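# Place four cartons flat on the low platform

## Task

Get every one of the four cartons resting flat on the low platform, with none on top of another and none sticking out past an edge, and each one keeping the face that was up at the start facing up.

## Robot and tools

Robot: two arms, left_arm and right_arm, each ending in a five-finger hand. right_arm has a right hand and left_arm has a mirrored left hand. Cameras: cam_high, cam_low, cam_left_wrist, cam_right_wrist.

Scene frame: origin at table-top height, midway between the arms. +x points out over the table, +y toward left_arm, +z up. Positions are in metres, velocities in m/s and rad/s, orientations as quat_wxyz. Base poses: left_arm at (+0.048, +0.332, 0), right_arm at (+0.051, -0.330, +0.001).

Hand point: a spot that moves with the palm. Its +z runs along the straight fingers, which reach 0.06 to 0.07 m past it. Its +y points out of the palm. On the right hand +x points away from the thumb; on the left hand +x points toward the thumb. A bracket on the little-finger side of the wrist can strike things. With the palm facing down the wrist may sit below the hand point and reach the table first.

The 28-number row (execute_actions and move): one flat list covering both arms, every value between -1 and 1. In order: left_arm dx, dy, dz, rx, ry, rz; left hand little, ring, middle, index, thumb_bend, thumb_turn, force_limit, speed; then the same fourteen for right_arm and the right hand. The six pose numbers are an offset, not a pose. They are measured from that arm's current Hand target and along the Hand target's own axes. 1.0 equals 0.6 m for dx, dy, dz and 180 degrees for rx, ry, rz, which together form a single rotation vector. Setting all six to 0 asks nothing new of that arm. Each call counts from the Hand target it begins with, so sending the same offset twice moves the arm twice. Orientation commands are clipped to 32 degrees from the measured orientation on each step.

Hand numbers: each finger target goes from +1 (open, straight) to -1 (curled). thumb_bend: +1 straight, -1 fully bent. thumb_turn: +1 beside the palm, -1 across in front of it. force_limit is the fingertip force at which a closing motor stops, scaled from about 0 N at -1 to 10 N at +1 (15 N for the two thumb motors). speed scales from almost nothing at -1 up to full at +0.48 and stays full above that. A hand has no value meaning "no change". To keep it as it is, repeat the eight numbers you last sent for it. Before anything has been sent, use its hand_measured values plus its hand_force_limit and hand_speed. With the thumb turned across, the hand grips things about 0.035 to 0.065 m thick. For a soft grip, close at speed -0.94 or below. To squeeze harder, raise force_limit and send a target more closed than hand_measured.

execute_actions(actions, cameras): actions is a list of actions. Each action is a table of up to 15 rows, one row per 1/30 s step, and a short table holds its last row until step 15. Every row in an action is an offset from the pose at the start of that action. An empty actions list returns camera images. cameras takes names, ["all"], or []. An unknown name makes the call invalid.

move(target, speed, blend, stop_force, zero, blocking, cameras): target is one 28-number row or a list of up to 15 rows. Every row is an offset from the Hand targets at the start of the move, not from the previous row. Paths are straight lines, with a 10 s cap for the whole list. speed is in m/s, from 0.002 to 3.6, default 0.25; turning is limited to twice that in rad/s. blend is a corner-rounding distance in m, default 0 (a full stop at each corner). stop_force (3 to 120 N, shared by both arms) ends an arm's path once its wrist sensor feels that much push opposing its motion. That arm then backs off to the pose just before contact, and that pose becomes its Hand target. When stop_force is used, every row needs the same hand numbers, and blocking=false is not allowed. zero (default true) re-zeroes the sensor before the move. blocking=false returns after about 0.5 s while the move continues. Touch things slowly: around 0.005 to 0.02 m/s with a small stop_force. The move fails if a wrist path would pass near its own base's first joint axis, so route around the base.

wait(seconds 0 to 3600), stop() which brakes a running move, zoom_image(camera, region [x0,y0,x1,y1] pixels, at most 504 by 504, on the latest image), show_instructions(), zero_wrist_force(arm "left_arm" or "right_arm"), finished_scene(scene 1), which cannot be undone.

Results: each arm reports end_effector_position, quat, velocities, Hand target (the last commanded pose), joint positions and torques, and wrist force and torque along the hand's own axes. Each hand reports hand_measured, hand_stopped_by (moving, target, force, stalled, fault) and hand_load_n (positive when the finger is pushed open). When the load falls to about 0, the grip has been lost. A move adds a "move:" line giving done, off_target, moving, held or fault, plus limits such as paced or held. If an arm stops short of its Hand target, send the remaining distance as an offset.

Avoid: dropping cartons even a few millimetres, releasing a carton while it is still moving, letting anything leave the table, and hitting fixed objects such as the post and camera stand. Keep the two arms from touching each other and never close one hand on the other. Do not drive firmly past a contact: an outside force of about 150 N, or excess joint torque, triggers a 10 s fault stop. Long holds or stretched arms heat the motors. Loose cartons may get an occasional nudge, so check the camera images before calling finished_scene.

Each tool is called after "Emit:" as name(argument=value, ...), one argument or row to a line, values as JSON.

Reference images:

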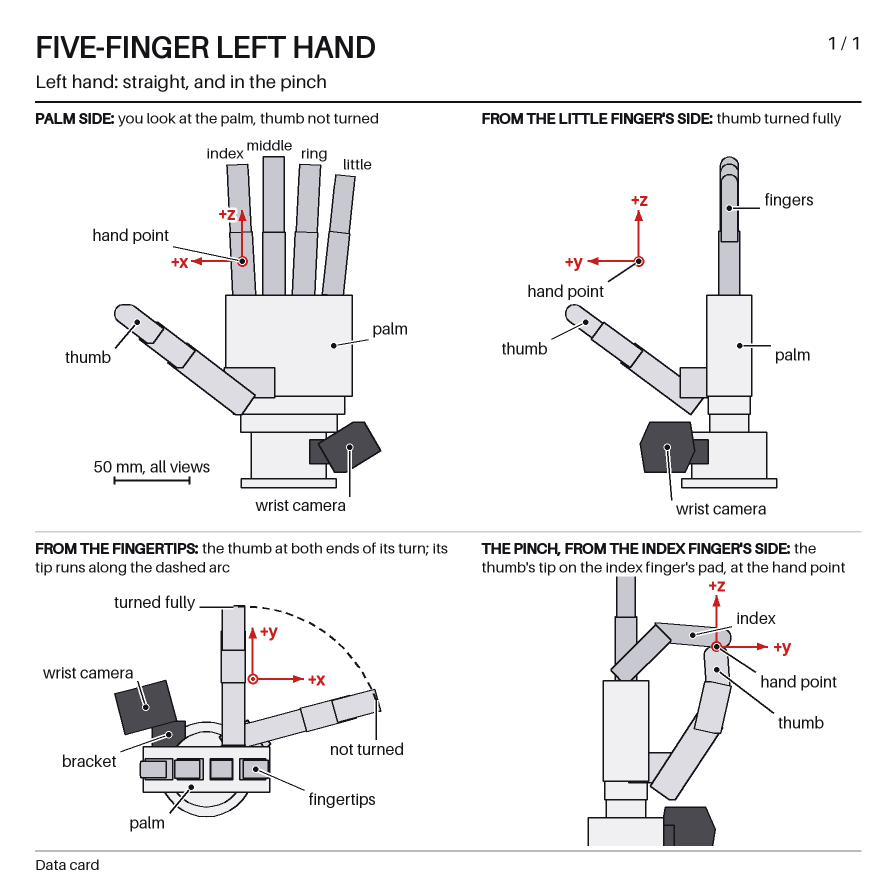

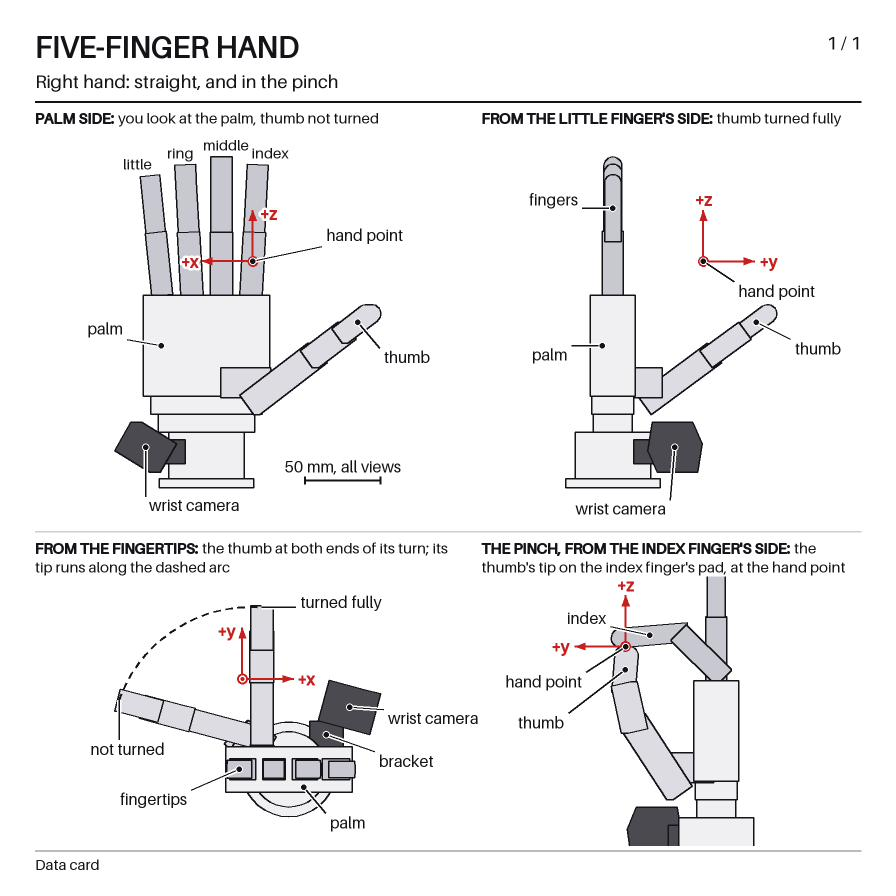

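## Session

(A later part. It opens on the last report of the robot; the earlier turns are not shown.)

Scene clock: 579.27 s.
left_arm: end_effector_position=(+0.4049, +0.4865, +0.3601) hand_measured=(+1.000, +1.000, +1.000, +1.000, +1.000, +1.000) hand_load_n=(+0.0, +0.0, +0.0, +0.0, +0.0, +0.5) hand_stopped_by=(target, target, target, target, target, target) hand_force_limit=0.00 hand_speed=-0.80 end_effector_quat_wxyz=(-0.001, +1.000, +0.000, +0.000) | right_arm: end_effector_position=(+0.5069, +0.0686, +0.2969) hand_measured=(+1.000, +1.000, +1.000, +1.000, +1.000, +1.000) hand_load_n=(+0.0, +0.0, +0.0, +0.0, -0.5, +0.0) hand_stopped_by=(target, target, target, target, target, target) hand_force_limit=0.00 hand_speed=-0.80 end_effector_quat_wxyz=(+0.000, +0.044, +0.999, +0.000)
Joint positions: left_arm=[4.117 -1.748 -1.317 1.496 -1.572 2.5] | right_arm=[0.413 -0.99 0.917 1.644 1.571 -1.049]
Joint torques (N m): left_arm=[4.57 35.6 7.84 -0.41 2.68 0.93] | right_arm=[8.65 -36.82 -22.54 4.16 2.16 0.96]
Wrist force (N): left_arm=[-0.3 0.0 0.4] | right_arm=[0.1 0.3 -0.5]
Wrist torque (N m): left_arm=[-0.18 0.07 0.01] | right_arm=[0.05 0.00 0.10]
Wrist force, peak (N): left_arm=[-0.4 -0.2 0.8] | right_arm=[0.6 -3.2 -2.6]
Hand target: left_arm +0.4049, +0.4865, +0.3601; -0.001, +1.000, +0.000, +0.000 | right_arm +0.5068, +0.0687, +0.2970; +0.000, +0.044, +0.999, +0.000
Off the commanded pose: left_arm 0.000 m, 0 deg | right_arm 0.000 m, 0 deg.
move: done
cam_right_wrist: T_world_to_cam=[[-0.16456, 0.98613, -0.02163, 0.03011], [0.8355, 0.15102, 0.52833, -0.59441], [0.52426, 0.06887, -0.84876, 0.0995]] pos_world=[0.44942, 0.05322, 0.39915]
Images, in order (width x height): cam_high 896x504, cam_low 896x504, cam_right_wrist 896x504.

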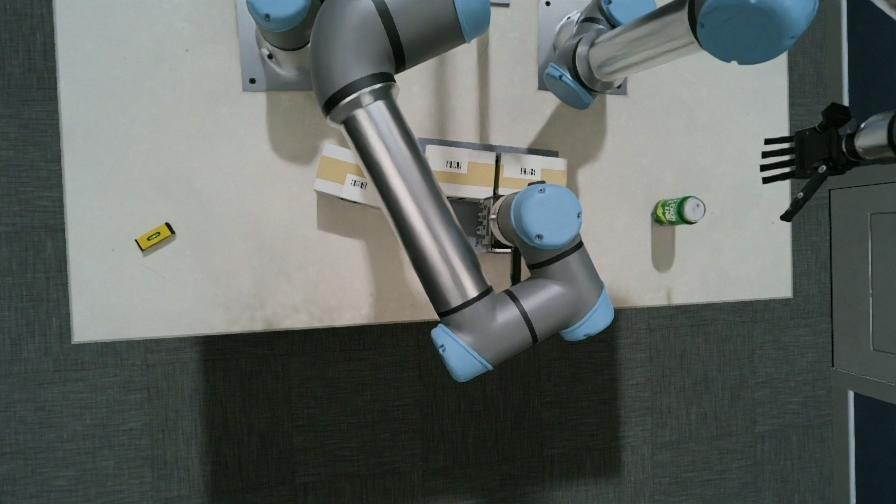

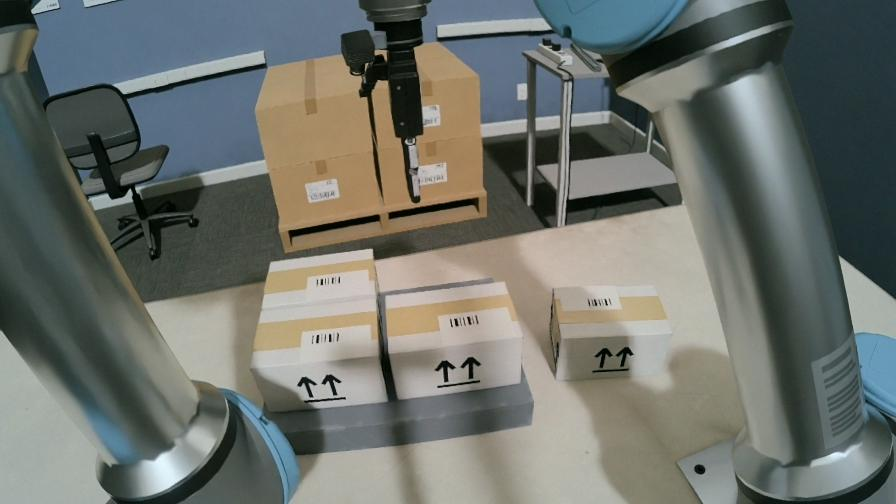

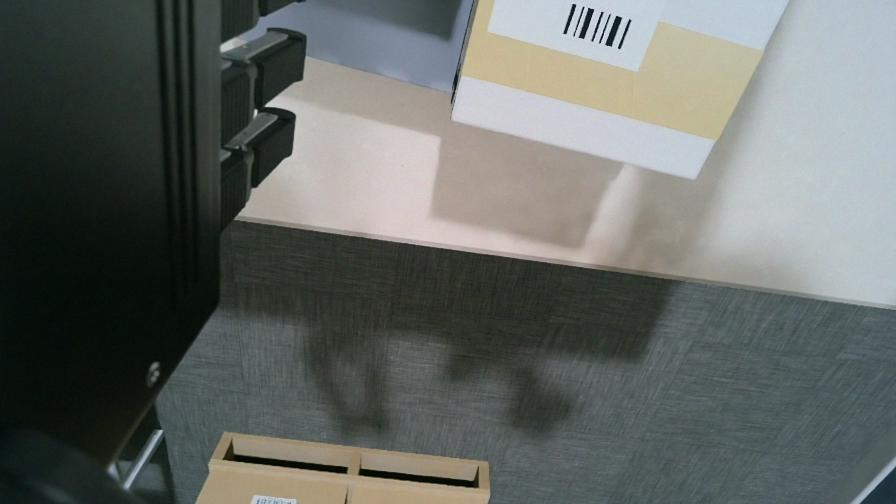

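Emit:
move(
  target=[-0.09,0.644,0.05,0,0,0,1,1,1,1,1,1,0,-0.8,0.157,-0.5907,0.078,0,0,0.0583,1,1,1,1,1,1,0,-0.8],
  speed=0.25,
  cameras=["all"],
)

Scene clock: 596.30 s.
left_arm: end_effector_position=(+0.3510, +0.1003, +0.3294) hand_measured=(+1.000, +1.000, +1.000, +1.000, +1.000, +1.000) hand_load_n=(+0.5, +0.0, +0.0, +0.0, +0.0, +0.0) hand_stopped_by=(target, target, target, target, target, target) hand_force_limit=0.00 hand_speed=-0.80 end_effector_quat_wxyz=(-0.001, +1.000, +0.000, +0.000) | right_arm: end_effector_position=(+0.3821, -0.2761, +0.2503) hand_measured=(+1.000, +1.000, +1.000, +1.000, +1.000, +1.000) hand_load_n=(+0.0, +0.0, +0.0, +0.0, +0.0, +0.0) hand_stopped_by=(target, target, target, target, target, target) hand_force_limit=0.00 hand_speed=-0.80 end_effector_quat_wxyz=(+0.000, +0.135, +0.991, +0.000)
Joint positions: left_arm=[3.049 -1.573 -1.588 1.589 -1.573 1.432] | right_arm=[-0.492 -1.644 1.866 1.348 1.571 -1.771]
Joint torques (N m): left_arm=[-6.97 25.64 7.67 -4.83 2.65 -1.38] | right_arm=[-11.74 -1.13 -27.46 4.28 2.17 -2.25]
Wrist force (N): left_arm=[-0.1 0.2 0.4] | right_arm=[0.1 0.6 -0.3]
Wrist torque (N m): left_arm=[-0.21 0.03 0.04] | right_arm=[0.08 0.01 0.01]
Wrist force, peak (N): left_arm=[-0.5 2.8 0.7] | right_arm=[-0.3 2.3 -0.8]
Hand target: left_arm +0.3509, +0.1002, +0.3294; -0.001, +1.000, +0.000, +0.000 | right_arm +0.3821, -0.2762, +0.2502; +0.000, +0.135, +0.991, +0.000
Off the commanded pose: left_arm 0.000 m, 0 deg | right_arm 0.000 m, 0 deg.
move: done
cam_left_wrist: T_world_to_cam=[[0.26024, 0.96282, 0.07242, -0.21918], [0.84525, -0.26344, 0.46492, -0.40715], [0.46671, -0.05978, -0.88239, 0.2491]] pos_world=[0.28492, 0.11867, 0.42497]
cam_right_wrist: T_world_to_cam=[[0.01787, 0.99961, -0.02149, 0.28244], [0.84899, -0.00382, 0.52839, -0.46125], [0.5281, -0.02769, -0.84873, 0.12095]] pos_world=[0.32268, -0.28075, 0.35245]

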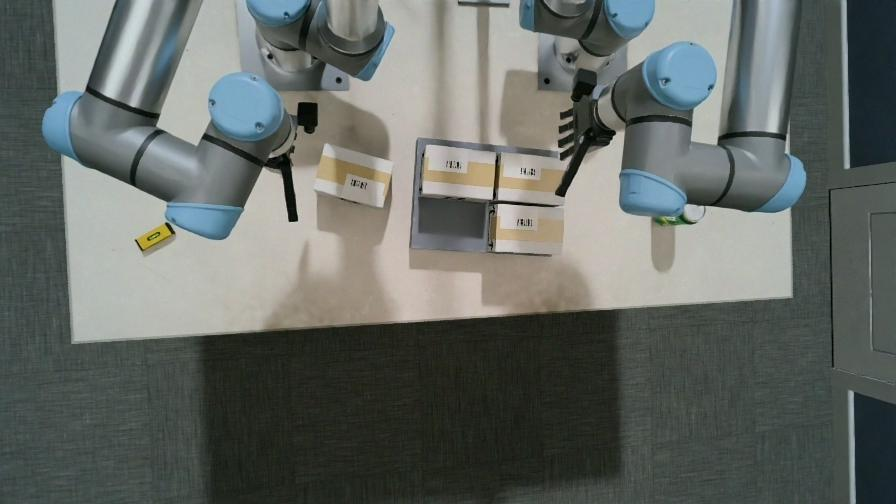

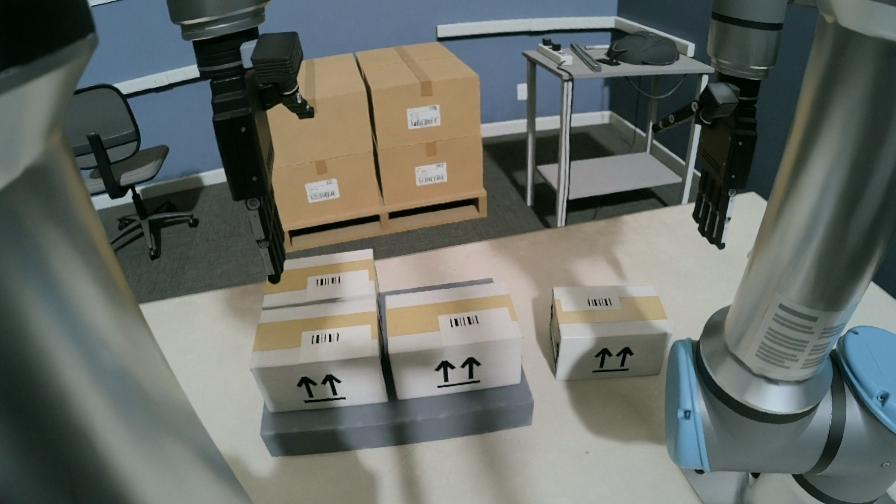

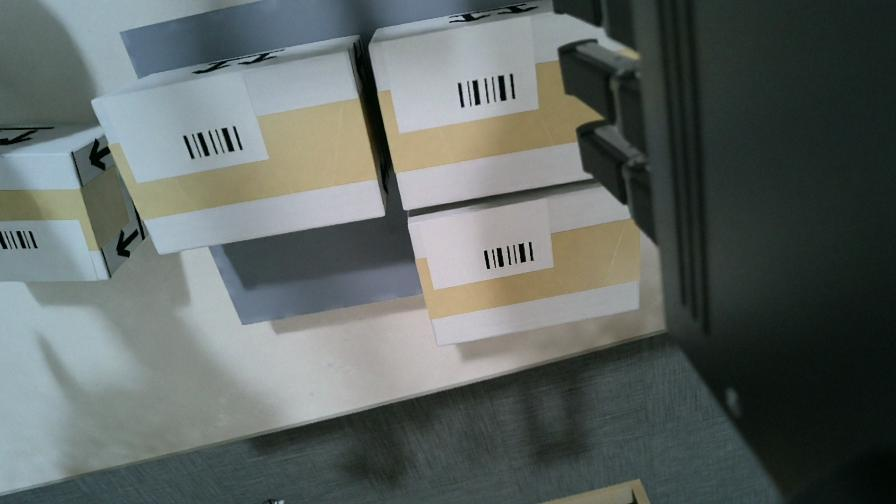

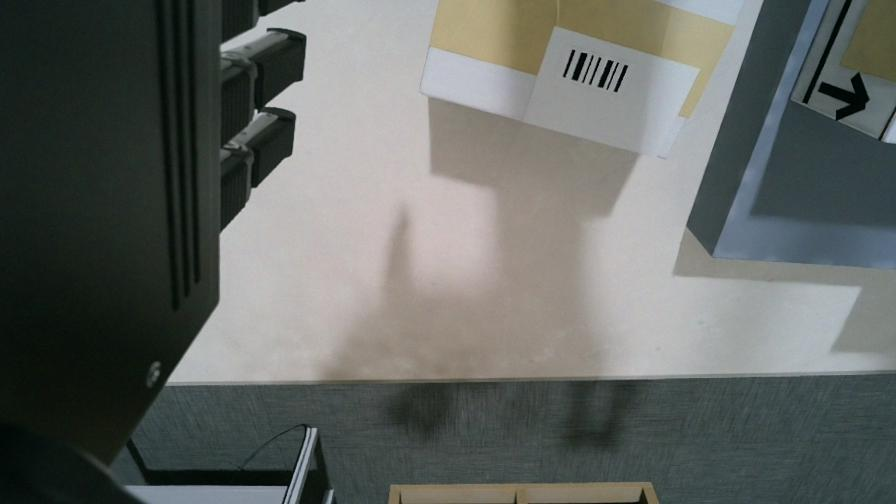

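Emit:
zoom_image(
  camera="cam_high",
  region=[400, 120, 580, 270],
)

Emit:
zoom_image(
  camera="cam_right_wrist",
  region=[392, 0, 896, 280],
)

Emit:
zoom_image(
  camera="cam_left_wrist",
  region=[0, 0, 500, 350],
)

Scaled by 2.800 from the camera's image (finer frame: 1280x720).

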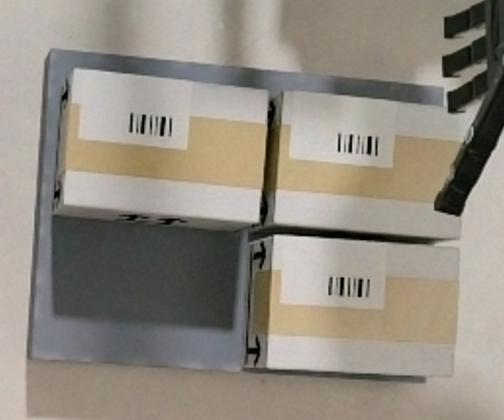

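Scaled by 1.000.

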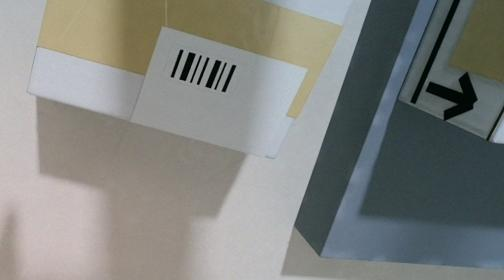

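Scaled by 1.008 from the camera's image (finer frame: 1280x720).

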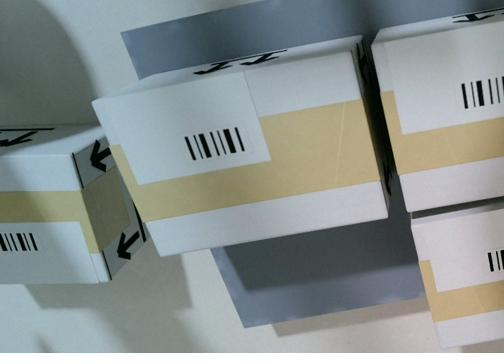

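Emit:
move(
  target=[
    [0.0315,0.2182,0.1157,0,0,0.53,1,1,1,1,1,1,0,-0.8,-0.0063,0.008,0.27,0,0,0,1,1,1,1,1,1,0,-0.8],
    [0.0315,0.2182,0.324,0,0,0.53,1,1,1,1,1,1,0,-0.8,-0.0063,0.008,0.27,0,0,0,1,1,1,1,1,1,0,-0.8],
  ],
  speed=[0.25,0.15],
  cameras=["all"],
)

Scene clock: 725.10 s.
left_arm: end_effector_position=(+0.3697, -0.0303, +0.1348) hand_measured=(+1.000, +1.000, +1.000, +1.000, +1.000, +1.000) hand_load_n=(+0.0, +0.0, +0.0, +0.0, +0.0, +0.0) hand_stopped_by=(target, target, target, target, target, target) hand_force_limit=0.00 hand_speed=-0.80 end_effector_quat_wxyz=(+0.000, +0.673, -0.740, -0.001) | right_arm: end_effector_position=(+0.3871, -0.2726, +0.0882) hand_measured=(+1.000, +1.000, +1.000, +1.000, +1.000, +1.000) hand_load_n=(+0.0, +0.0, +0.0, +0.0, +0.0, +0.0) hand_stopped_by=(target, target, target, target, target, target) hand_force_limit=0.00 hand_speed=-0.80 end_effector_quat_wxyz=(+0.000, +0.135, +0.991, +0.000)
Joint positions: left_arm=[2.729 -2.133 -1.365 1.926 -1.572 2.778] | right_arm=[-0.471 -1.448 2.127 0.891 1.571 -1.75]
Joint torques (N m): left_arm=[5.35 50.18 24.46 -2.39 1.3 0.05] | right_arm=[-4.81 -34.05 -26.45 2.69 0.73 -2.31]
Wrist force (N): left_arm=[0.0 0.2 0.4] | right_arm=[0.1 0.5 -0.4]
Wrist torque (N m): left_arm=[-0.18 0.04 0.00] | right_arm=[0.07 0.00 0.00]
Wrist force, peak (N): left_arm=[0.1 0.3 1.7] | right_arm=[0.1 0.9 -0.8]
Hand target: left_arm +0.3697, -0.0304, +0.1348; +0.000, -0.673, +0.740, +0.001 | right_arm +0.3871, -0.2726, +0.0882; +0.000, +0.135, +0.991, +0.000
Off the commanded pose: left_arm 0.000 m, 0 deg | right_arm 0.000 m, 0 deg.
move: done
cam_left_wrist: T_world_to_cam=[[0.93422, -0.34993, 0.06916, -0.37281], [-0.34059, -0.81753, 0.46437, 0.05479], [-0.10596, -0.45737, -0.88294, 0.26054]] pos_world=[0.39456, 0.0335, 0.23038]
cam_right_wrist: T_world_to_cam=[[0.01778, 0.99961, -0.02154, 0.27541], [0.84907, -0.00372, 0.52827, -0.37994], [0.52798, -0.02768, -0.8488, -0.01909]] pos_world=[0.32778, -0.27725, 0.19045]

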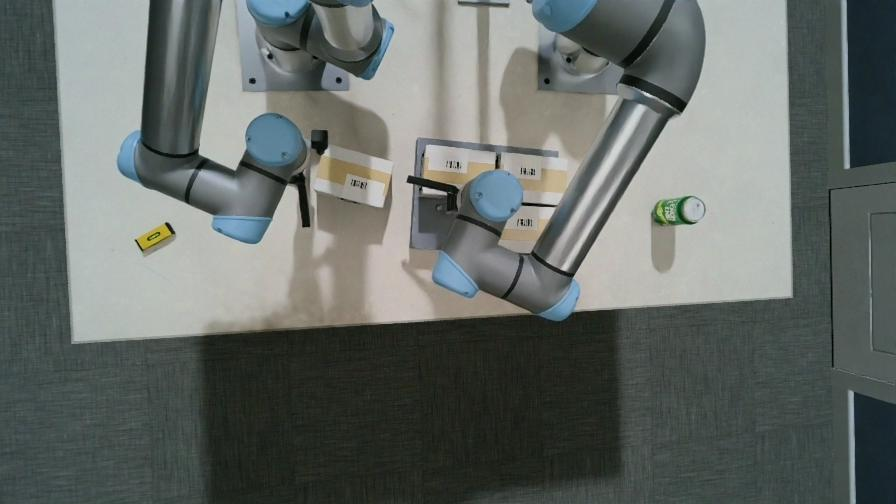

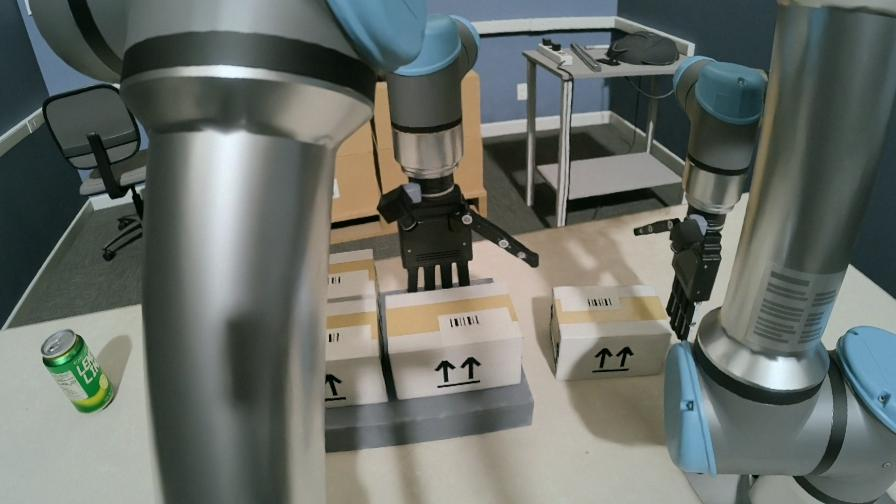

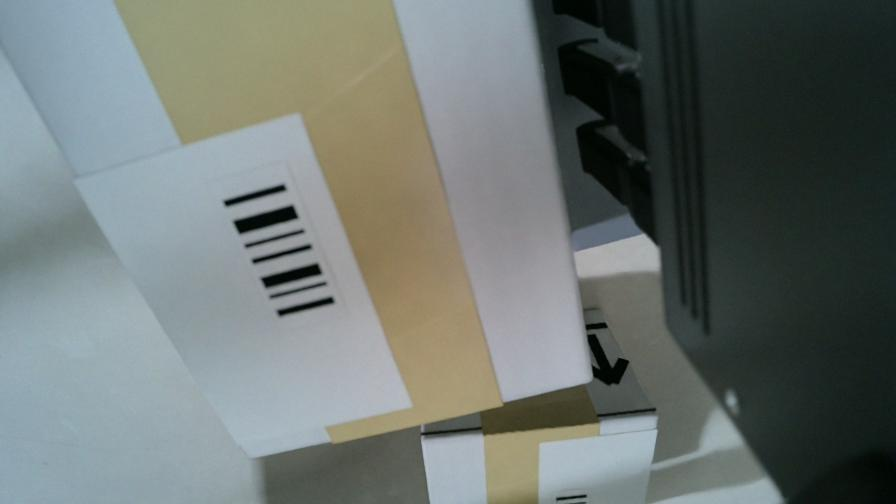

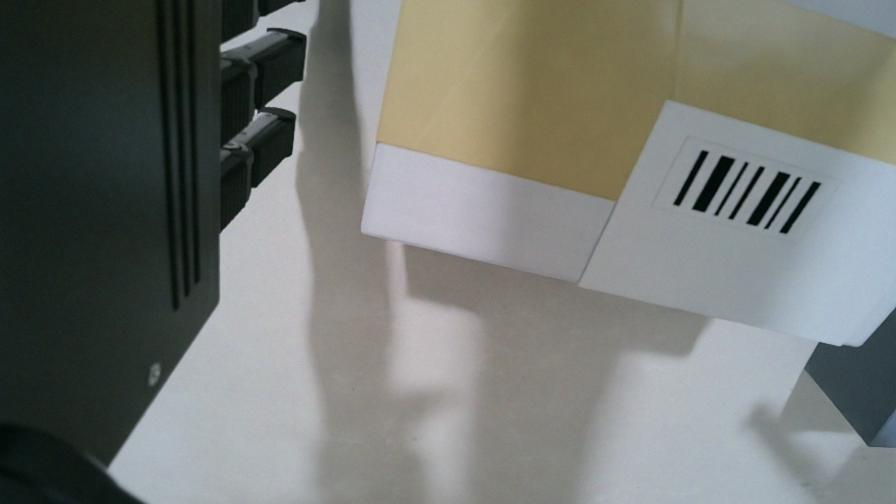

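Emit:
move(
  target=[0,0.05,0,0,0,0,1,1,1,1,1,1,0,-0.8,0,0,0,0,0,0,1,1,1,1,1,1,0,-0.8],
  speed=0.03,
  cameras=["all"],
)

Scene clock: 751.37 s.
left_arm: end_effector_position=(+0.3398, -0.0276, +0.1348) hand_measured=(+1.000, +1.000, +1.000, +1.000, +1.000, +1.000) hand_load_n=(+0.0, +0.0, +0.0, +0.0, +0.0, +0.0) hand_stopped_by=(target, target, target, target, target, target) hand_force_limit=0.00 hand_speed=-0.80 end_effector_quat_wxyz=(+0.000, +0.673, -0.740, -0.001) | right_arm: end_effector_position=(+0.3871, -0.2726, +0.0882) hand_measured=(+1.000, +1.000, +1.000, +1.000, +1.000, +1.000) hand_load_n=(+0.0, +0.0, +0.0, +0.0, +0.0, +0.0) hand_stopped_by=(target, target, target, target, target, target) hand_force_limit=0.00 hand_speed=-0.80 end_effector_quat_wxyz=(+0.000, +0.135, +0.991, +0.000)
Joint positions: left_arm=[2.706 -2.078 -1.454 1.959 -1.572 2.755] | right_arm=[-0.471 -1.448 2.127 0.891 1.571 -1.75]
Joint torques (N m): left_arm=[6.04 27.28 27.81 -4.64 2.8 0.69] | right_arm=[-10.12 -34.53 -25.89 0.77 -1.57 -2.31]
Wrist force (N): left_arm=[0.4 1.1 0.5] | right_arm=[0.1 0.4 -0.6]
Wrist torque (N m): left_arm=[-0.03 -0.05 0.05] | right_arm=[0.07 0.01 0.00]
Wrist force, peak (N): left_arm=[-0.8 -2.3 0.2] | right_arm=[0.1 1.0 -0.7]
Hand target: left_arm +0.3398, -0.0276, +0.1348; +0.000, -0.673, +0.740, +0.001 | right_arm +0.3871, -0.2726, +0.0882; +0.000, +0.135, +0.991, +0.000
Off the commanded pose: left_arm 0.000 m, 0 deg | right_arm 0.000 m, 0 deg.
move: done
cam_left_wrist: T_world_to_cam=[[0.9342, -0.34987, 0.06968, -0.34393], [-0.34077, -0.81739, 0.46449, 0.04689], [-0.10555, -0.45767, -0.88283, 0.25848]] pos_world=[0.36456, 0.0363, 0.23038]
cam_right_wrist: T_world_to_cam=[[0.01784, 0.99961, -0.02163, 0.27541], [0.84907, -0.00372, 0.52827, -0.37994], [0.52798, -0.02778, -0.8488, -0.01911]] pos_world=[0.32778, -0.27725, 0.19045]

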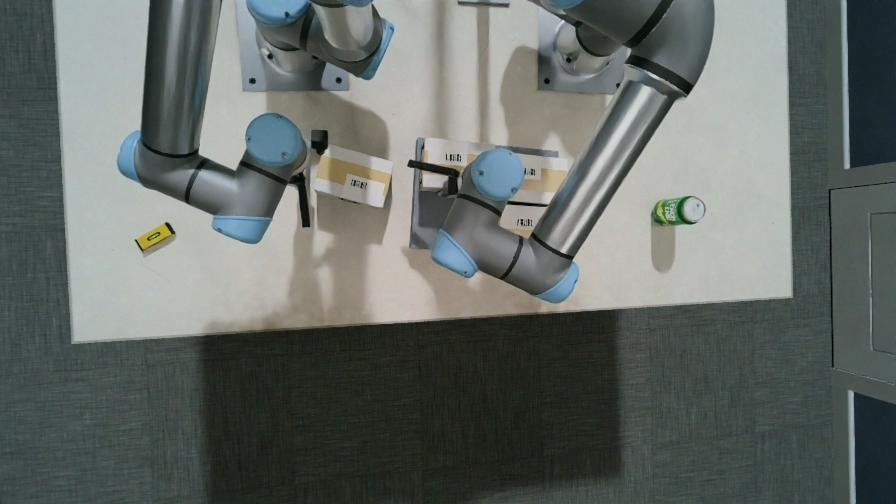

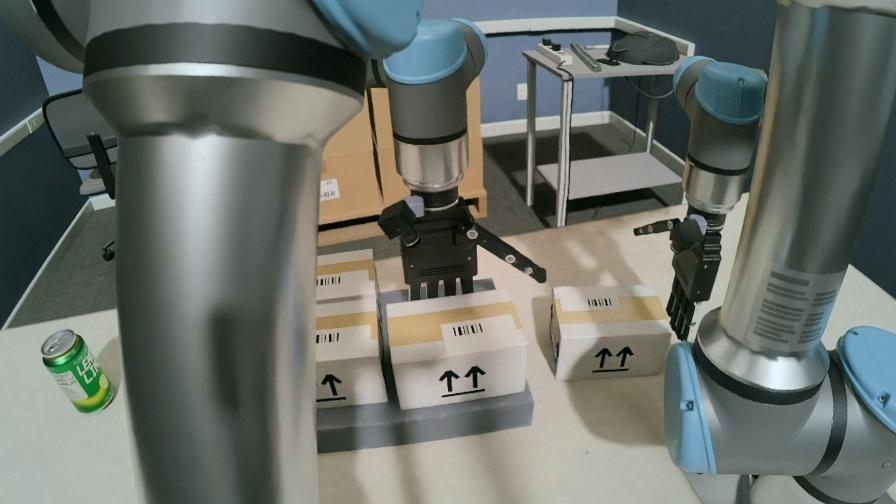

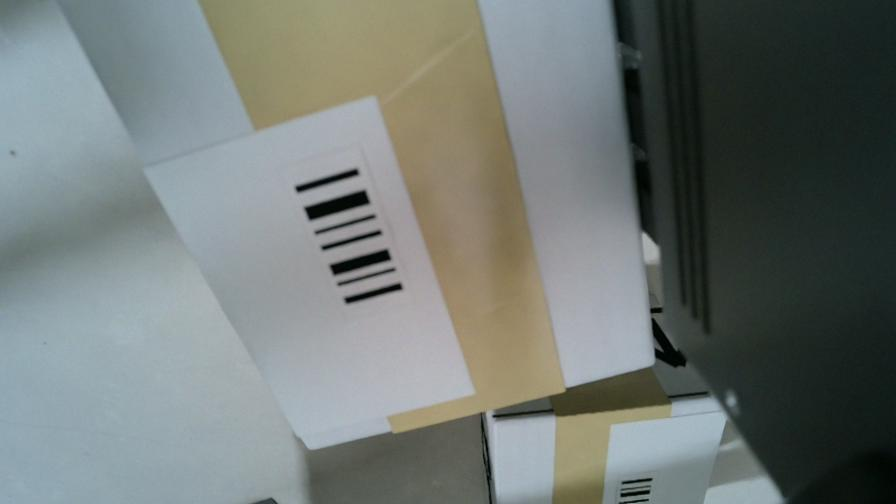

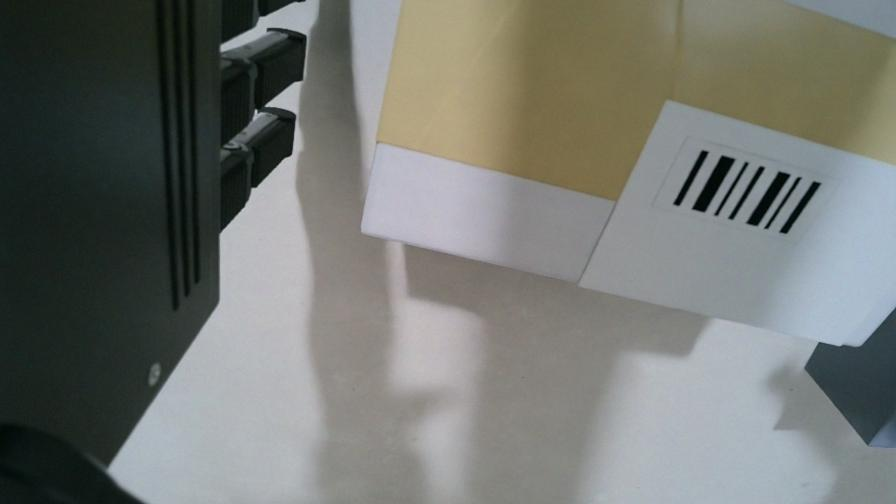

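Emit:
zoom_image(
  camera="cam_low",
  region=[370, 260, 550, 460],
)

Emit:
zoom_image(
  camera="cam_high",
  region=[400, 120, 580, 270],
)

Scaled by 2.520 from the camera's image (finer frame: 1280x720).

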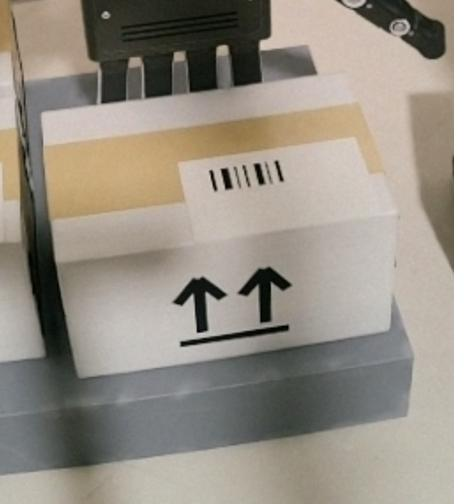

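Scaled by 2.800 from the camera's image (finer frame: 1280x720).

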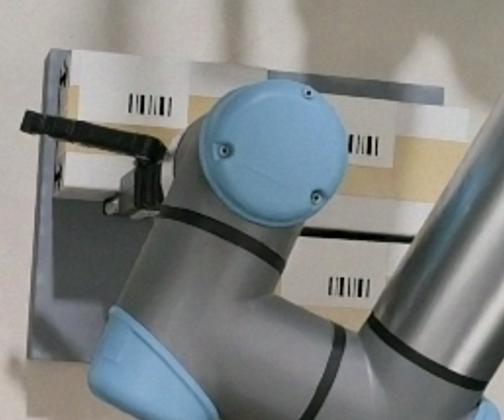

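Emit:
move(
  target=[
    [0,-0.05,0,0,0,0,1,1,1,1,1,1,0,-0.8,0,0,0,0,0,0,1,1,1,1,1,1,0,-0.8],
    [0,-0.05,-0.21,0,0,0,1,1,1,1,1,1,0,-0.8,0,0,0,0,0,0,1,1,1,1,1,1,0,-0.8],
    [0,-0.07,-0.21,0,0,-0.4394,1,1,1,1,1,1,0,-0.8,0,0,0,0,0,0,1,1,1,1,1,1,0,-0.8],
    [0.232,-0.1145,-0.1087,0,0,-0.4394,1,1,1,1,1,1,0,-0.8,0,0,0,0,0,0,1,1,1,1,1,1,0,-0.8],
  ],
  speed=[0.1,0.25,0.5,0.2],
  blend=[0.01,0.02,0.01,0],
  cameras=["all"],
)

Scene clock: 831.87 s.
left_arm: end_effector_position=(+0.3952, -0.1726, +0.1998) hand_measured=(+1.000, +1.000, +1.000, +1.000, +1.000, +1.000) hand_load_n=(+0.0, +0.0, +0.0, +0.0, +0.0, +0.0) hand_stopped_by=(target, target, target, target, target, target) hand_force_limit=0.00 hand_speed=-0.80 end_effector_quat_wxyz=(-0.001, +0.990, -0.142, +0.000) | right_arm: end_effector_position=(+0.3871, -0.2726, +0.0882) hand_measured=(+1.000, +1.000, +1.000, +1.000, +1.000, +1.000) hand_load_n=(+0.0, +0.0, +0.0, +0.0, +0.0, +0.0) hand_stopped_by=(target, target, target, target, target, target) hand_force_limit=0.00 hand_speed=-0.80 end_effector_quat_wxyz=(+0.000, +0.135, +0.991, +0.000)
Joint positions: left_arm=[2.512 -2.192 -1.098 1.717 -1.572 1.179] | right_arm=[-0.471 -1.448 2.127 0.891 1.571 -1.75]
Joint torques (N m): left_arm=[-6.09 35.66 21.07 -0.29 -2.86 -0.94] | right_arm=[-9.55 -34.94 -25.8 0.81 -1.59 -2.23]
Wrist force (N): left_arm=[0.2 0.7 0.5] | right_arm=[0.1 0.4 -0.1]
Wrist torque (N m): left_arm=[-0.06 0.00 -0.15] | right_arm=[0.04 0.01 -0.01]
Wrist force, peak (N): left_arm=[0.5 -0.4 2.6] | right_arm=[0.2 1.0 -0.4]
Hand target: left_arm +0.3952, -0.1727, +0.1997; -0.001, +0.990, -0.142, +0.000 | right_arm +0.3871, -0.2726, +0.0882; +0.000, +0.135, +0.991, +0.000
Off the commanded pose: left_arm 0.000 m, 0 deg | right_arm 0.000 m, 0 deg.
move: done
cam_left_wrist: T_world_to_cam=[[0.52028, 0.85097, 0.07182, -0.08053], [0.73756, -0.49015, 0.4645, -0.45262], [0.43048, -0.1887, -0.88266, 0.08989]] pos_world=[0.33704, -0.13636, 0.29537]
cam_right_wrist: T_world_to_cam=[[0.01784, 0.99961, -0.02163, 0.27541], [0.84907, -0.00372, 0.52827, -0.37994], [0.52798, -0.02778, -0.8488, -0.01911]] pos_world=[0.32778, -0.27725, 0.19045]

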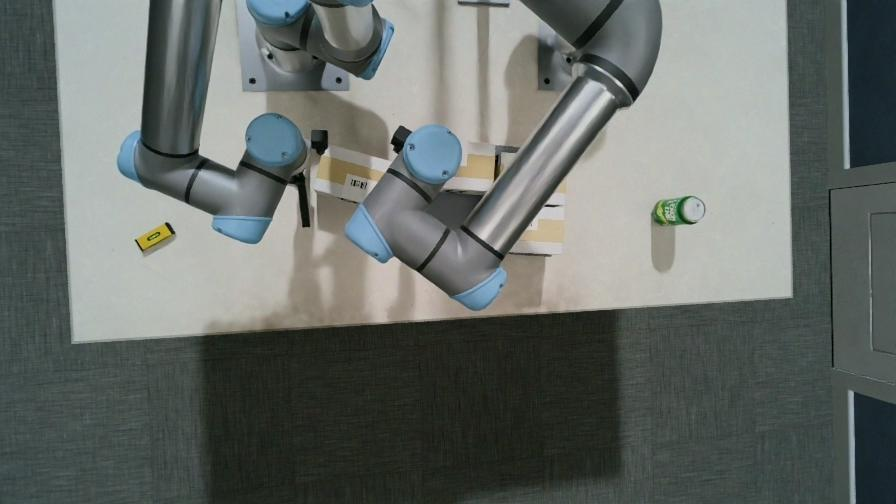

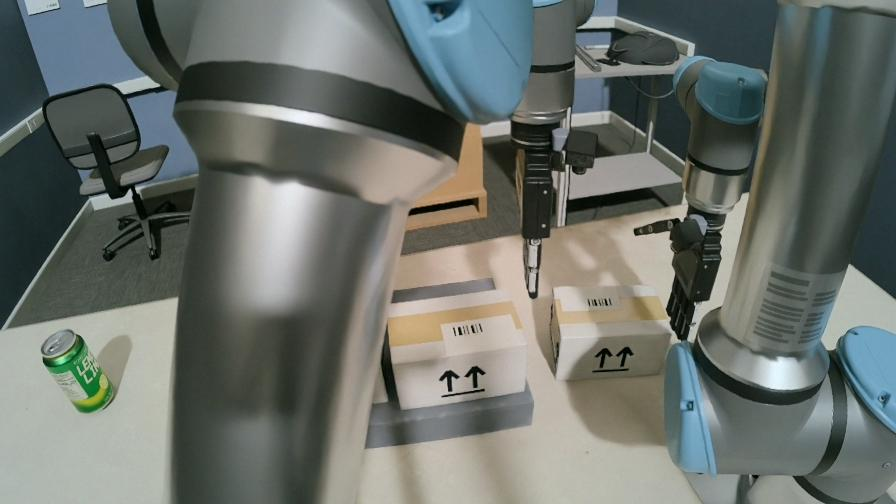

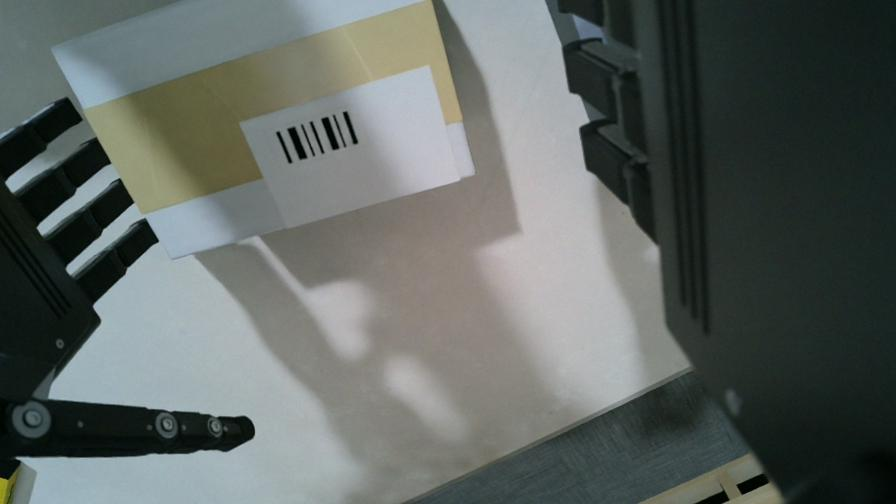

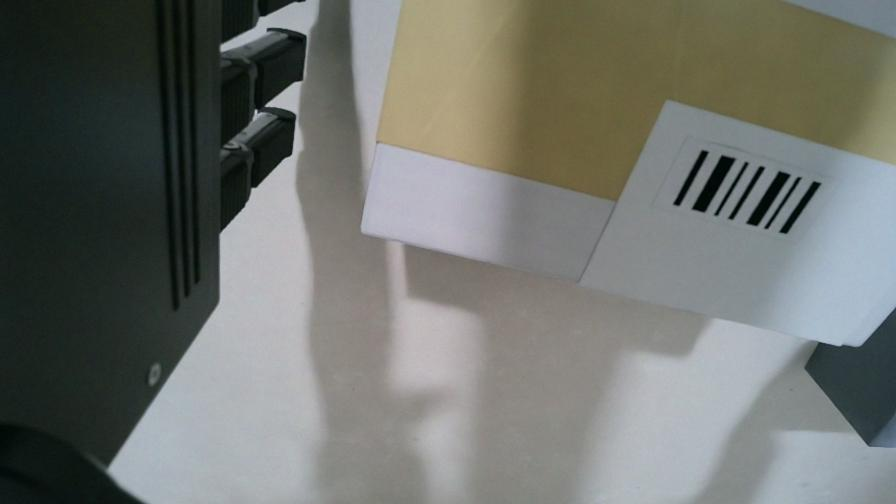

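Emit:
zoom_image(
  camera="cam_left_wrist",
  region=[0, 0, 300, 300],
)

Emit:
zoom_image(
  camera="cam_low",
  region=[500, 180, 780, 400],
)

Emit:
zoom_image(
  camera="cam_right_wrist",
  region=[160, 0, 460, 300],
)

Scaled by 1.680 from the camera's image (finer frame: 1280x720).

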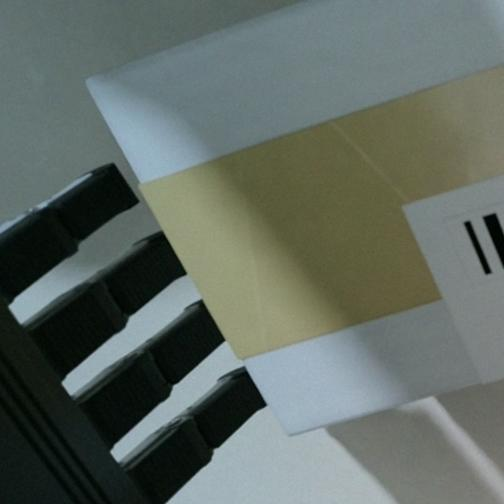

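Scaled by 1.800 from the camera's image (finer frame: 1280x720).

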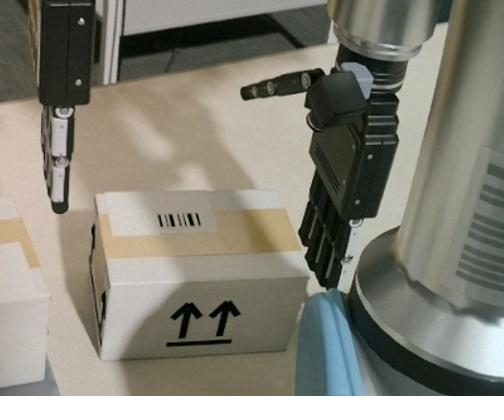

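Scaled by 1.680 from the camera's image (finer frame: 1280x720).

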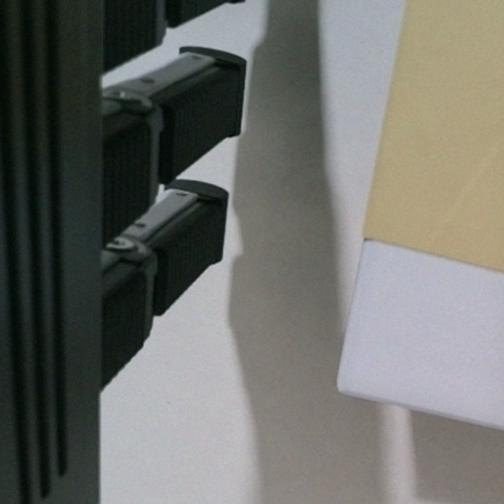

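Emit:
move(
  target=[0.0067,0.0167,0.1863,0,0,0,1,1,1,1,1,1,0,-0.8,0,0,0,0,0,0,1,1,1,1,1,1,0,-0.8],
  speed=0.15,
  cameras=["all"],
)

Scene clock: 937.03 s.
left_arm: end_effector_position=(+0.3961, -0.1832, +0.0879) hand_measured=(+1.000, +1.000, +1.000, +1.000, +1.000, +1.000) hand_load_n=(+0.0, +0.0, +0.0, +0.0, +0.0, +0.0) hand_stopped_by=(target, target, target, target, target, target) hand_force_limit=0.00 hand_speed=-0.80 end_effector_quat_wxyz=(-0.001, +0.990, -0.142, +0.000) | right_arm: end_effector_position=(+0.3871, -0.2726, +0.0882) hand_measured=(+1.000, +1.000, +1.000, +1.000, +1.000, +1.000) hand_load_n=(+0.0, +0.0, +0.0, +0.0, +0.0, +0.0) hand_stopped_by=(target, target, target, target, target, target) hand_force_limit=0.00 hand_speed=-0.80 end_effector_quat_wxyz=(+0.000, +0.135, +0.991, +0.000)
Joint positions: left_arm=[2.497 -2.29 -1.228 1.945 -1.572 1.165] | right_arm=[-0.471 -1.448 2.127 0.891 1.571 -1.75]
Joint torques (N m): left_arm=[5.26 52.59 28.16 -3.38 2.53 0.72] | right_arm=[-9.29 -34.44 -24.85 0.86 -1.56 -2.34]
Wrist force (N): left_arm=[0.2 0.7 0.7] | right_arm=[0.1 0.5 -0.4]
Wrist torque (N m): left_arm=[-0.04 -0.04 -0.01] | right_arm=[0.08 0.01 0.00]
Wrist force, peak (N): left_arm=[0.3 1.1 1.7] | right_arm=[0.1 0.9 -0.4]
Hand target: left_arm +0.3962, -0.1833, +0.0879; -0.001, +0.990, -0.142, +0.000 | right_arm +0.3871, -0.2726, +0.0882; +0.000, +0.135, +0.991, +0.000
Off the commanded pose: left_arm 0.000 m, 0 deg | right_arm 0.000 m, 0 deg.
move: done
cam_left_wrist: T_world_to_cam=[[0.52031, 0.85094, 0.07197, -0.06398], [0.7376, -0.49027, 0.4643, -0.4065], [0.43038, -0.1885, -0.88275, -0.01118]] pos_world=[0.33794, -0.14696, 0.18347]
cam_right_wrist: T_world_to_cam=[[0.01784, 0.99961, -0.02163, 0.27541], [0.84907, -0.00372, 0.52827, -0.37994], [0.52798, -0.02778, -0.8488, -0.01911]] pos_world=[0.32778, -0.27725, 0.19045]

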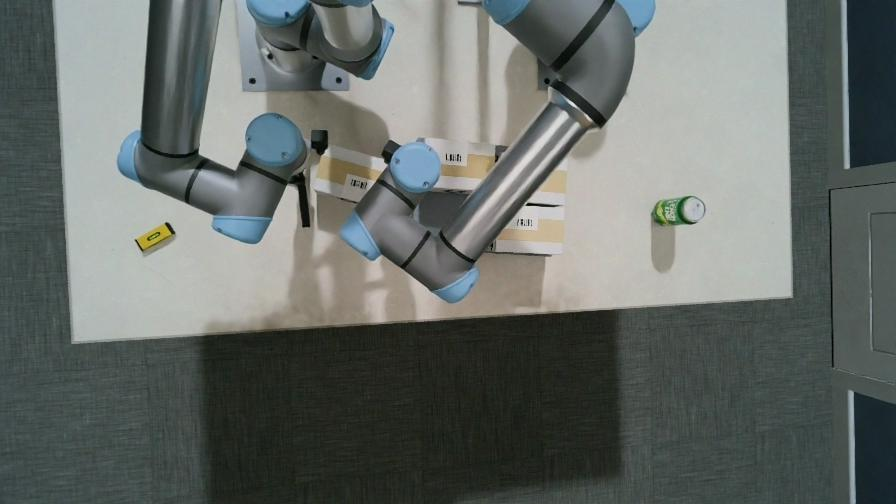

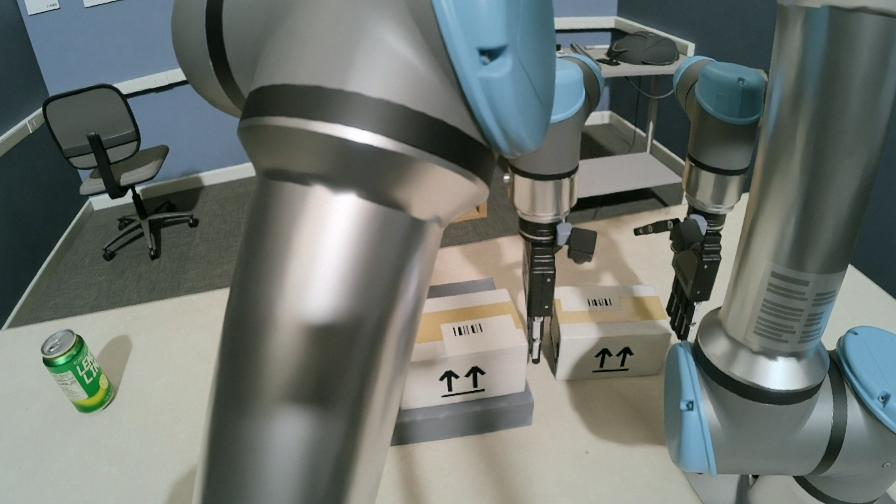

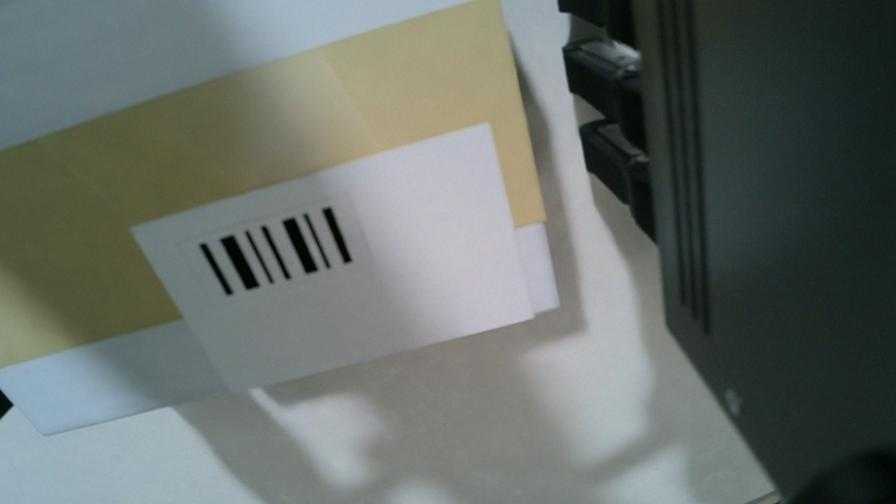

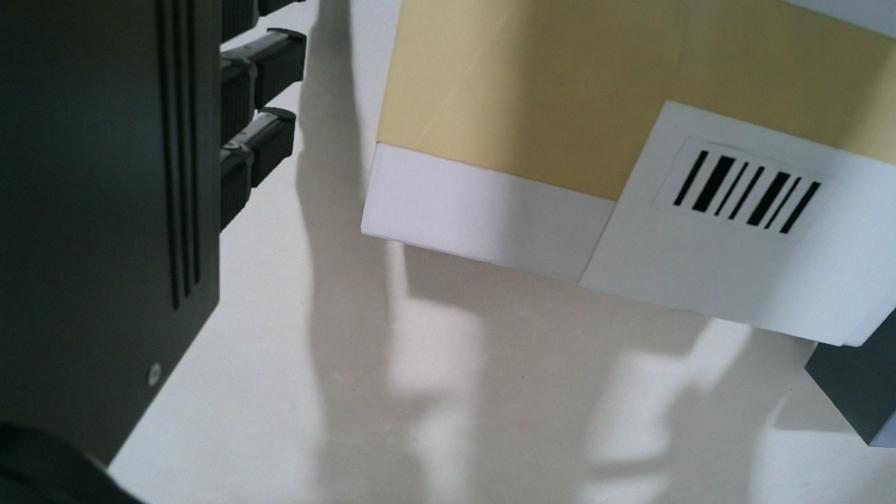

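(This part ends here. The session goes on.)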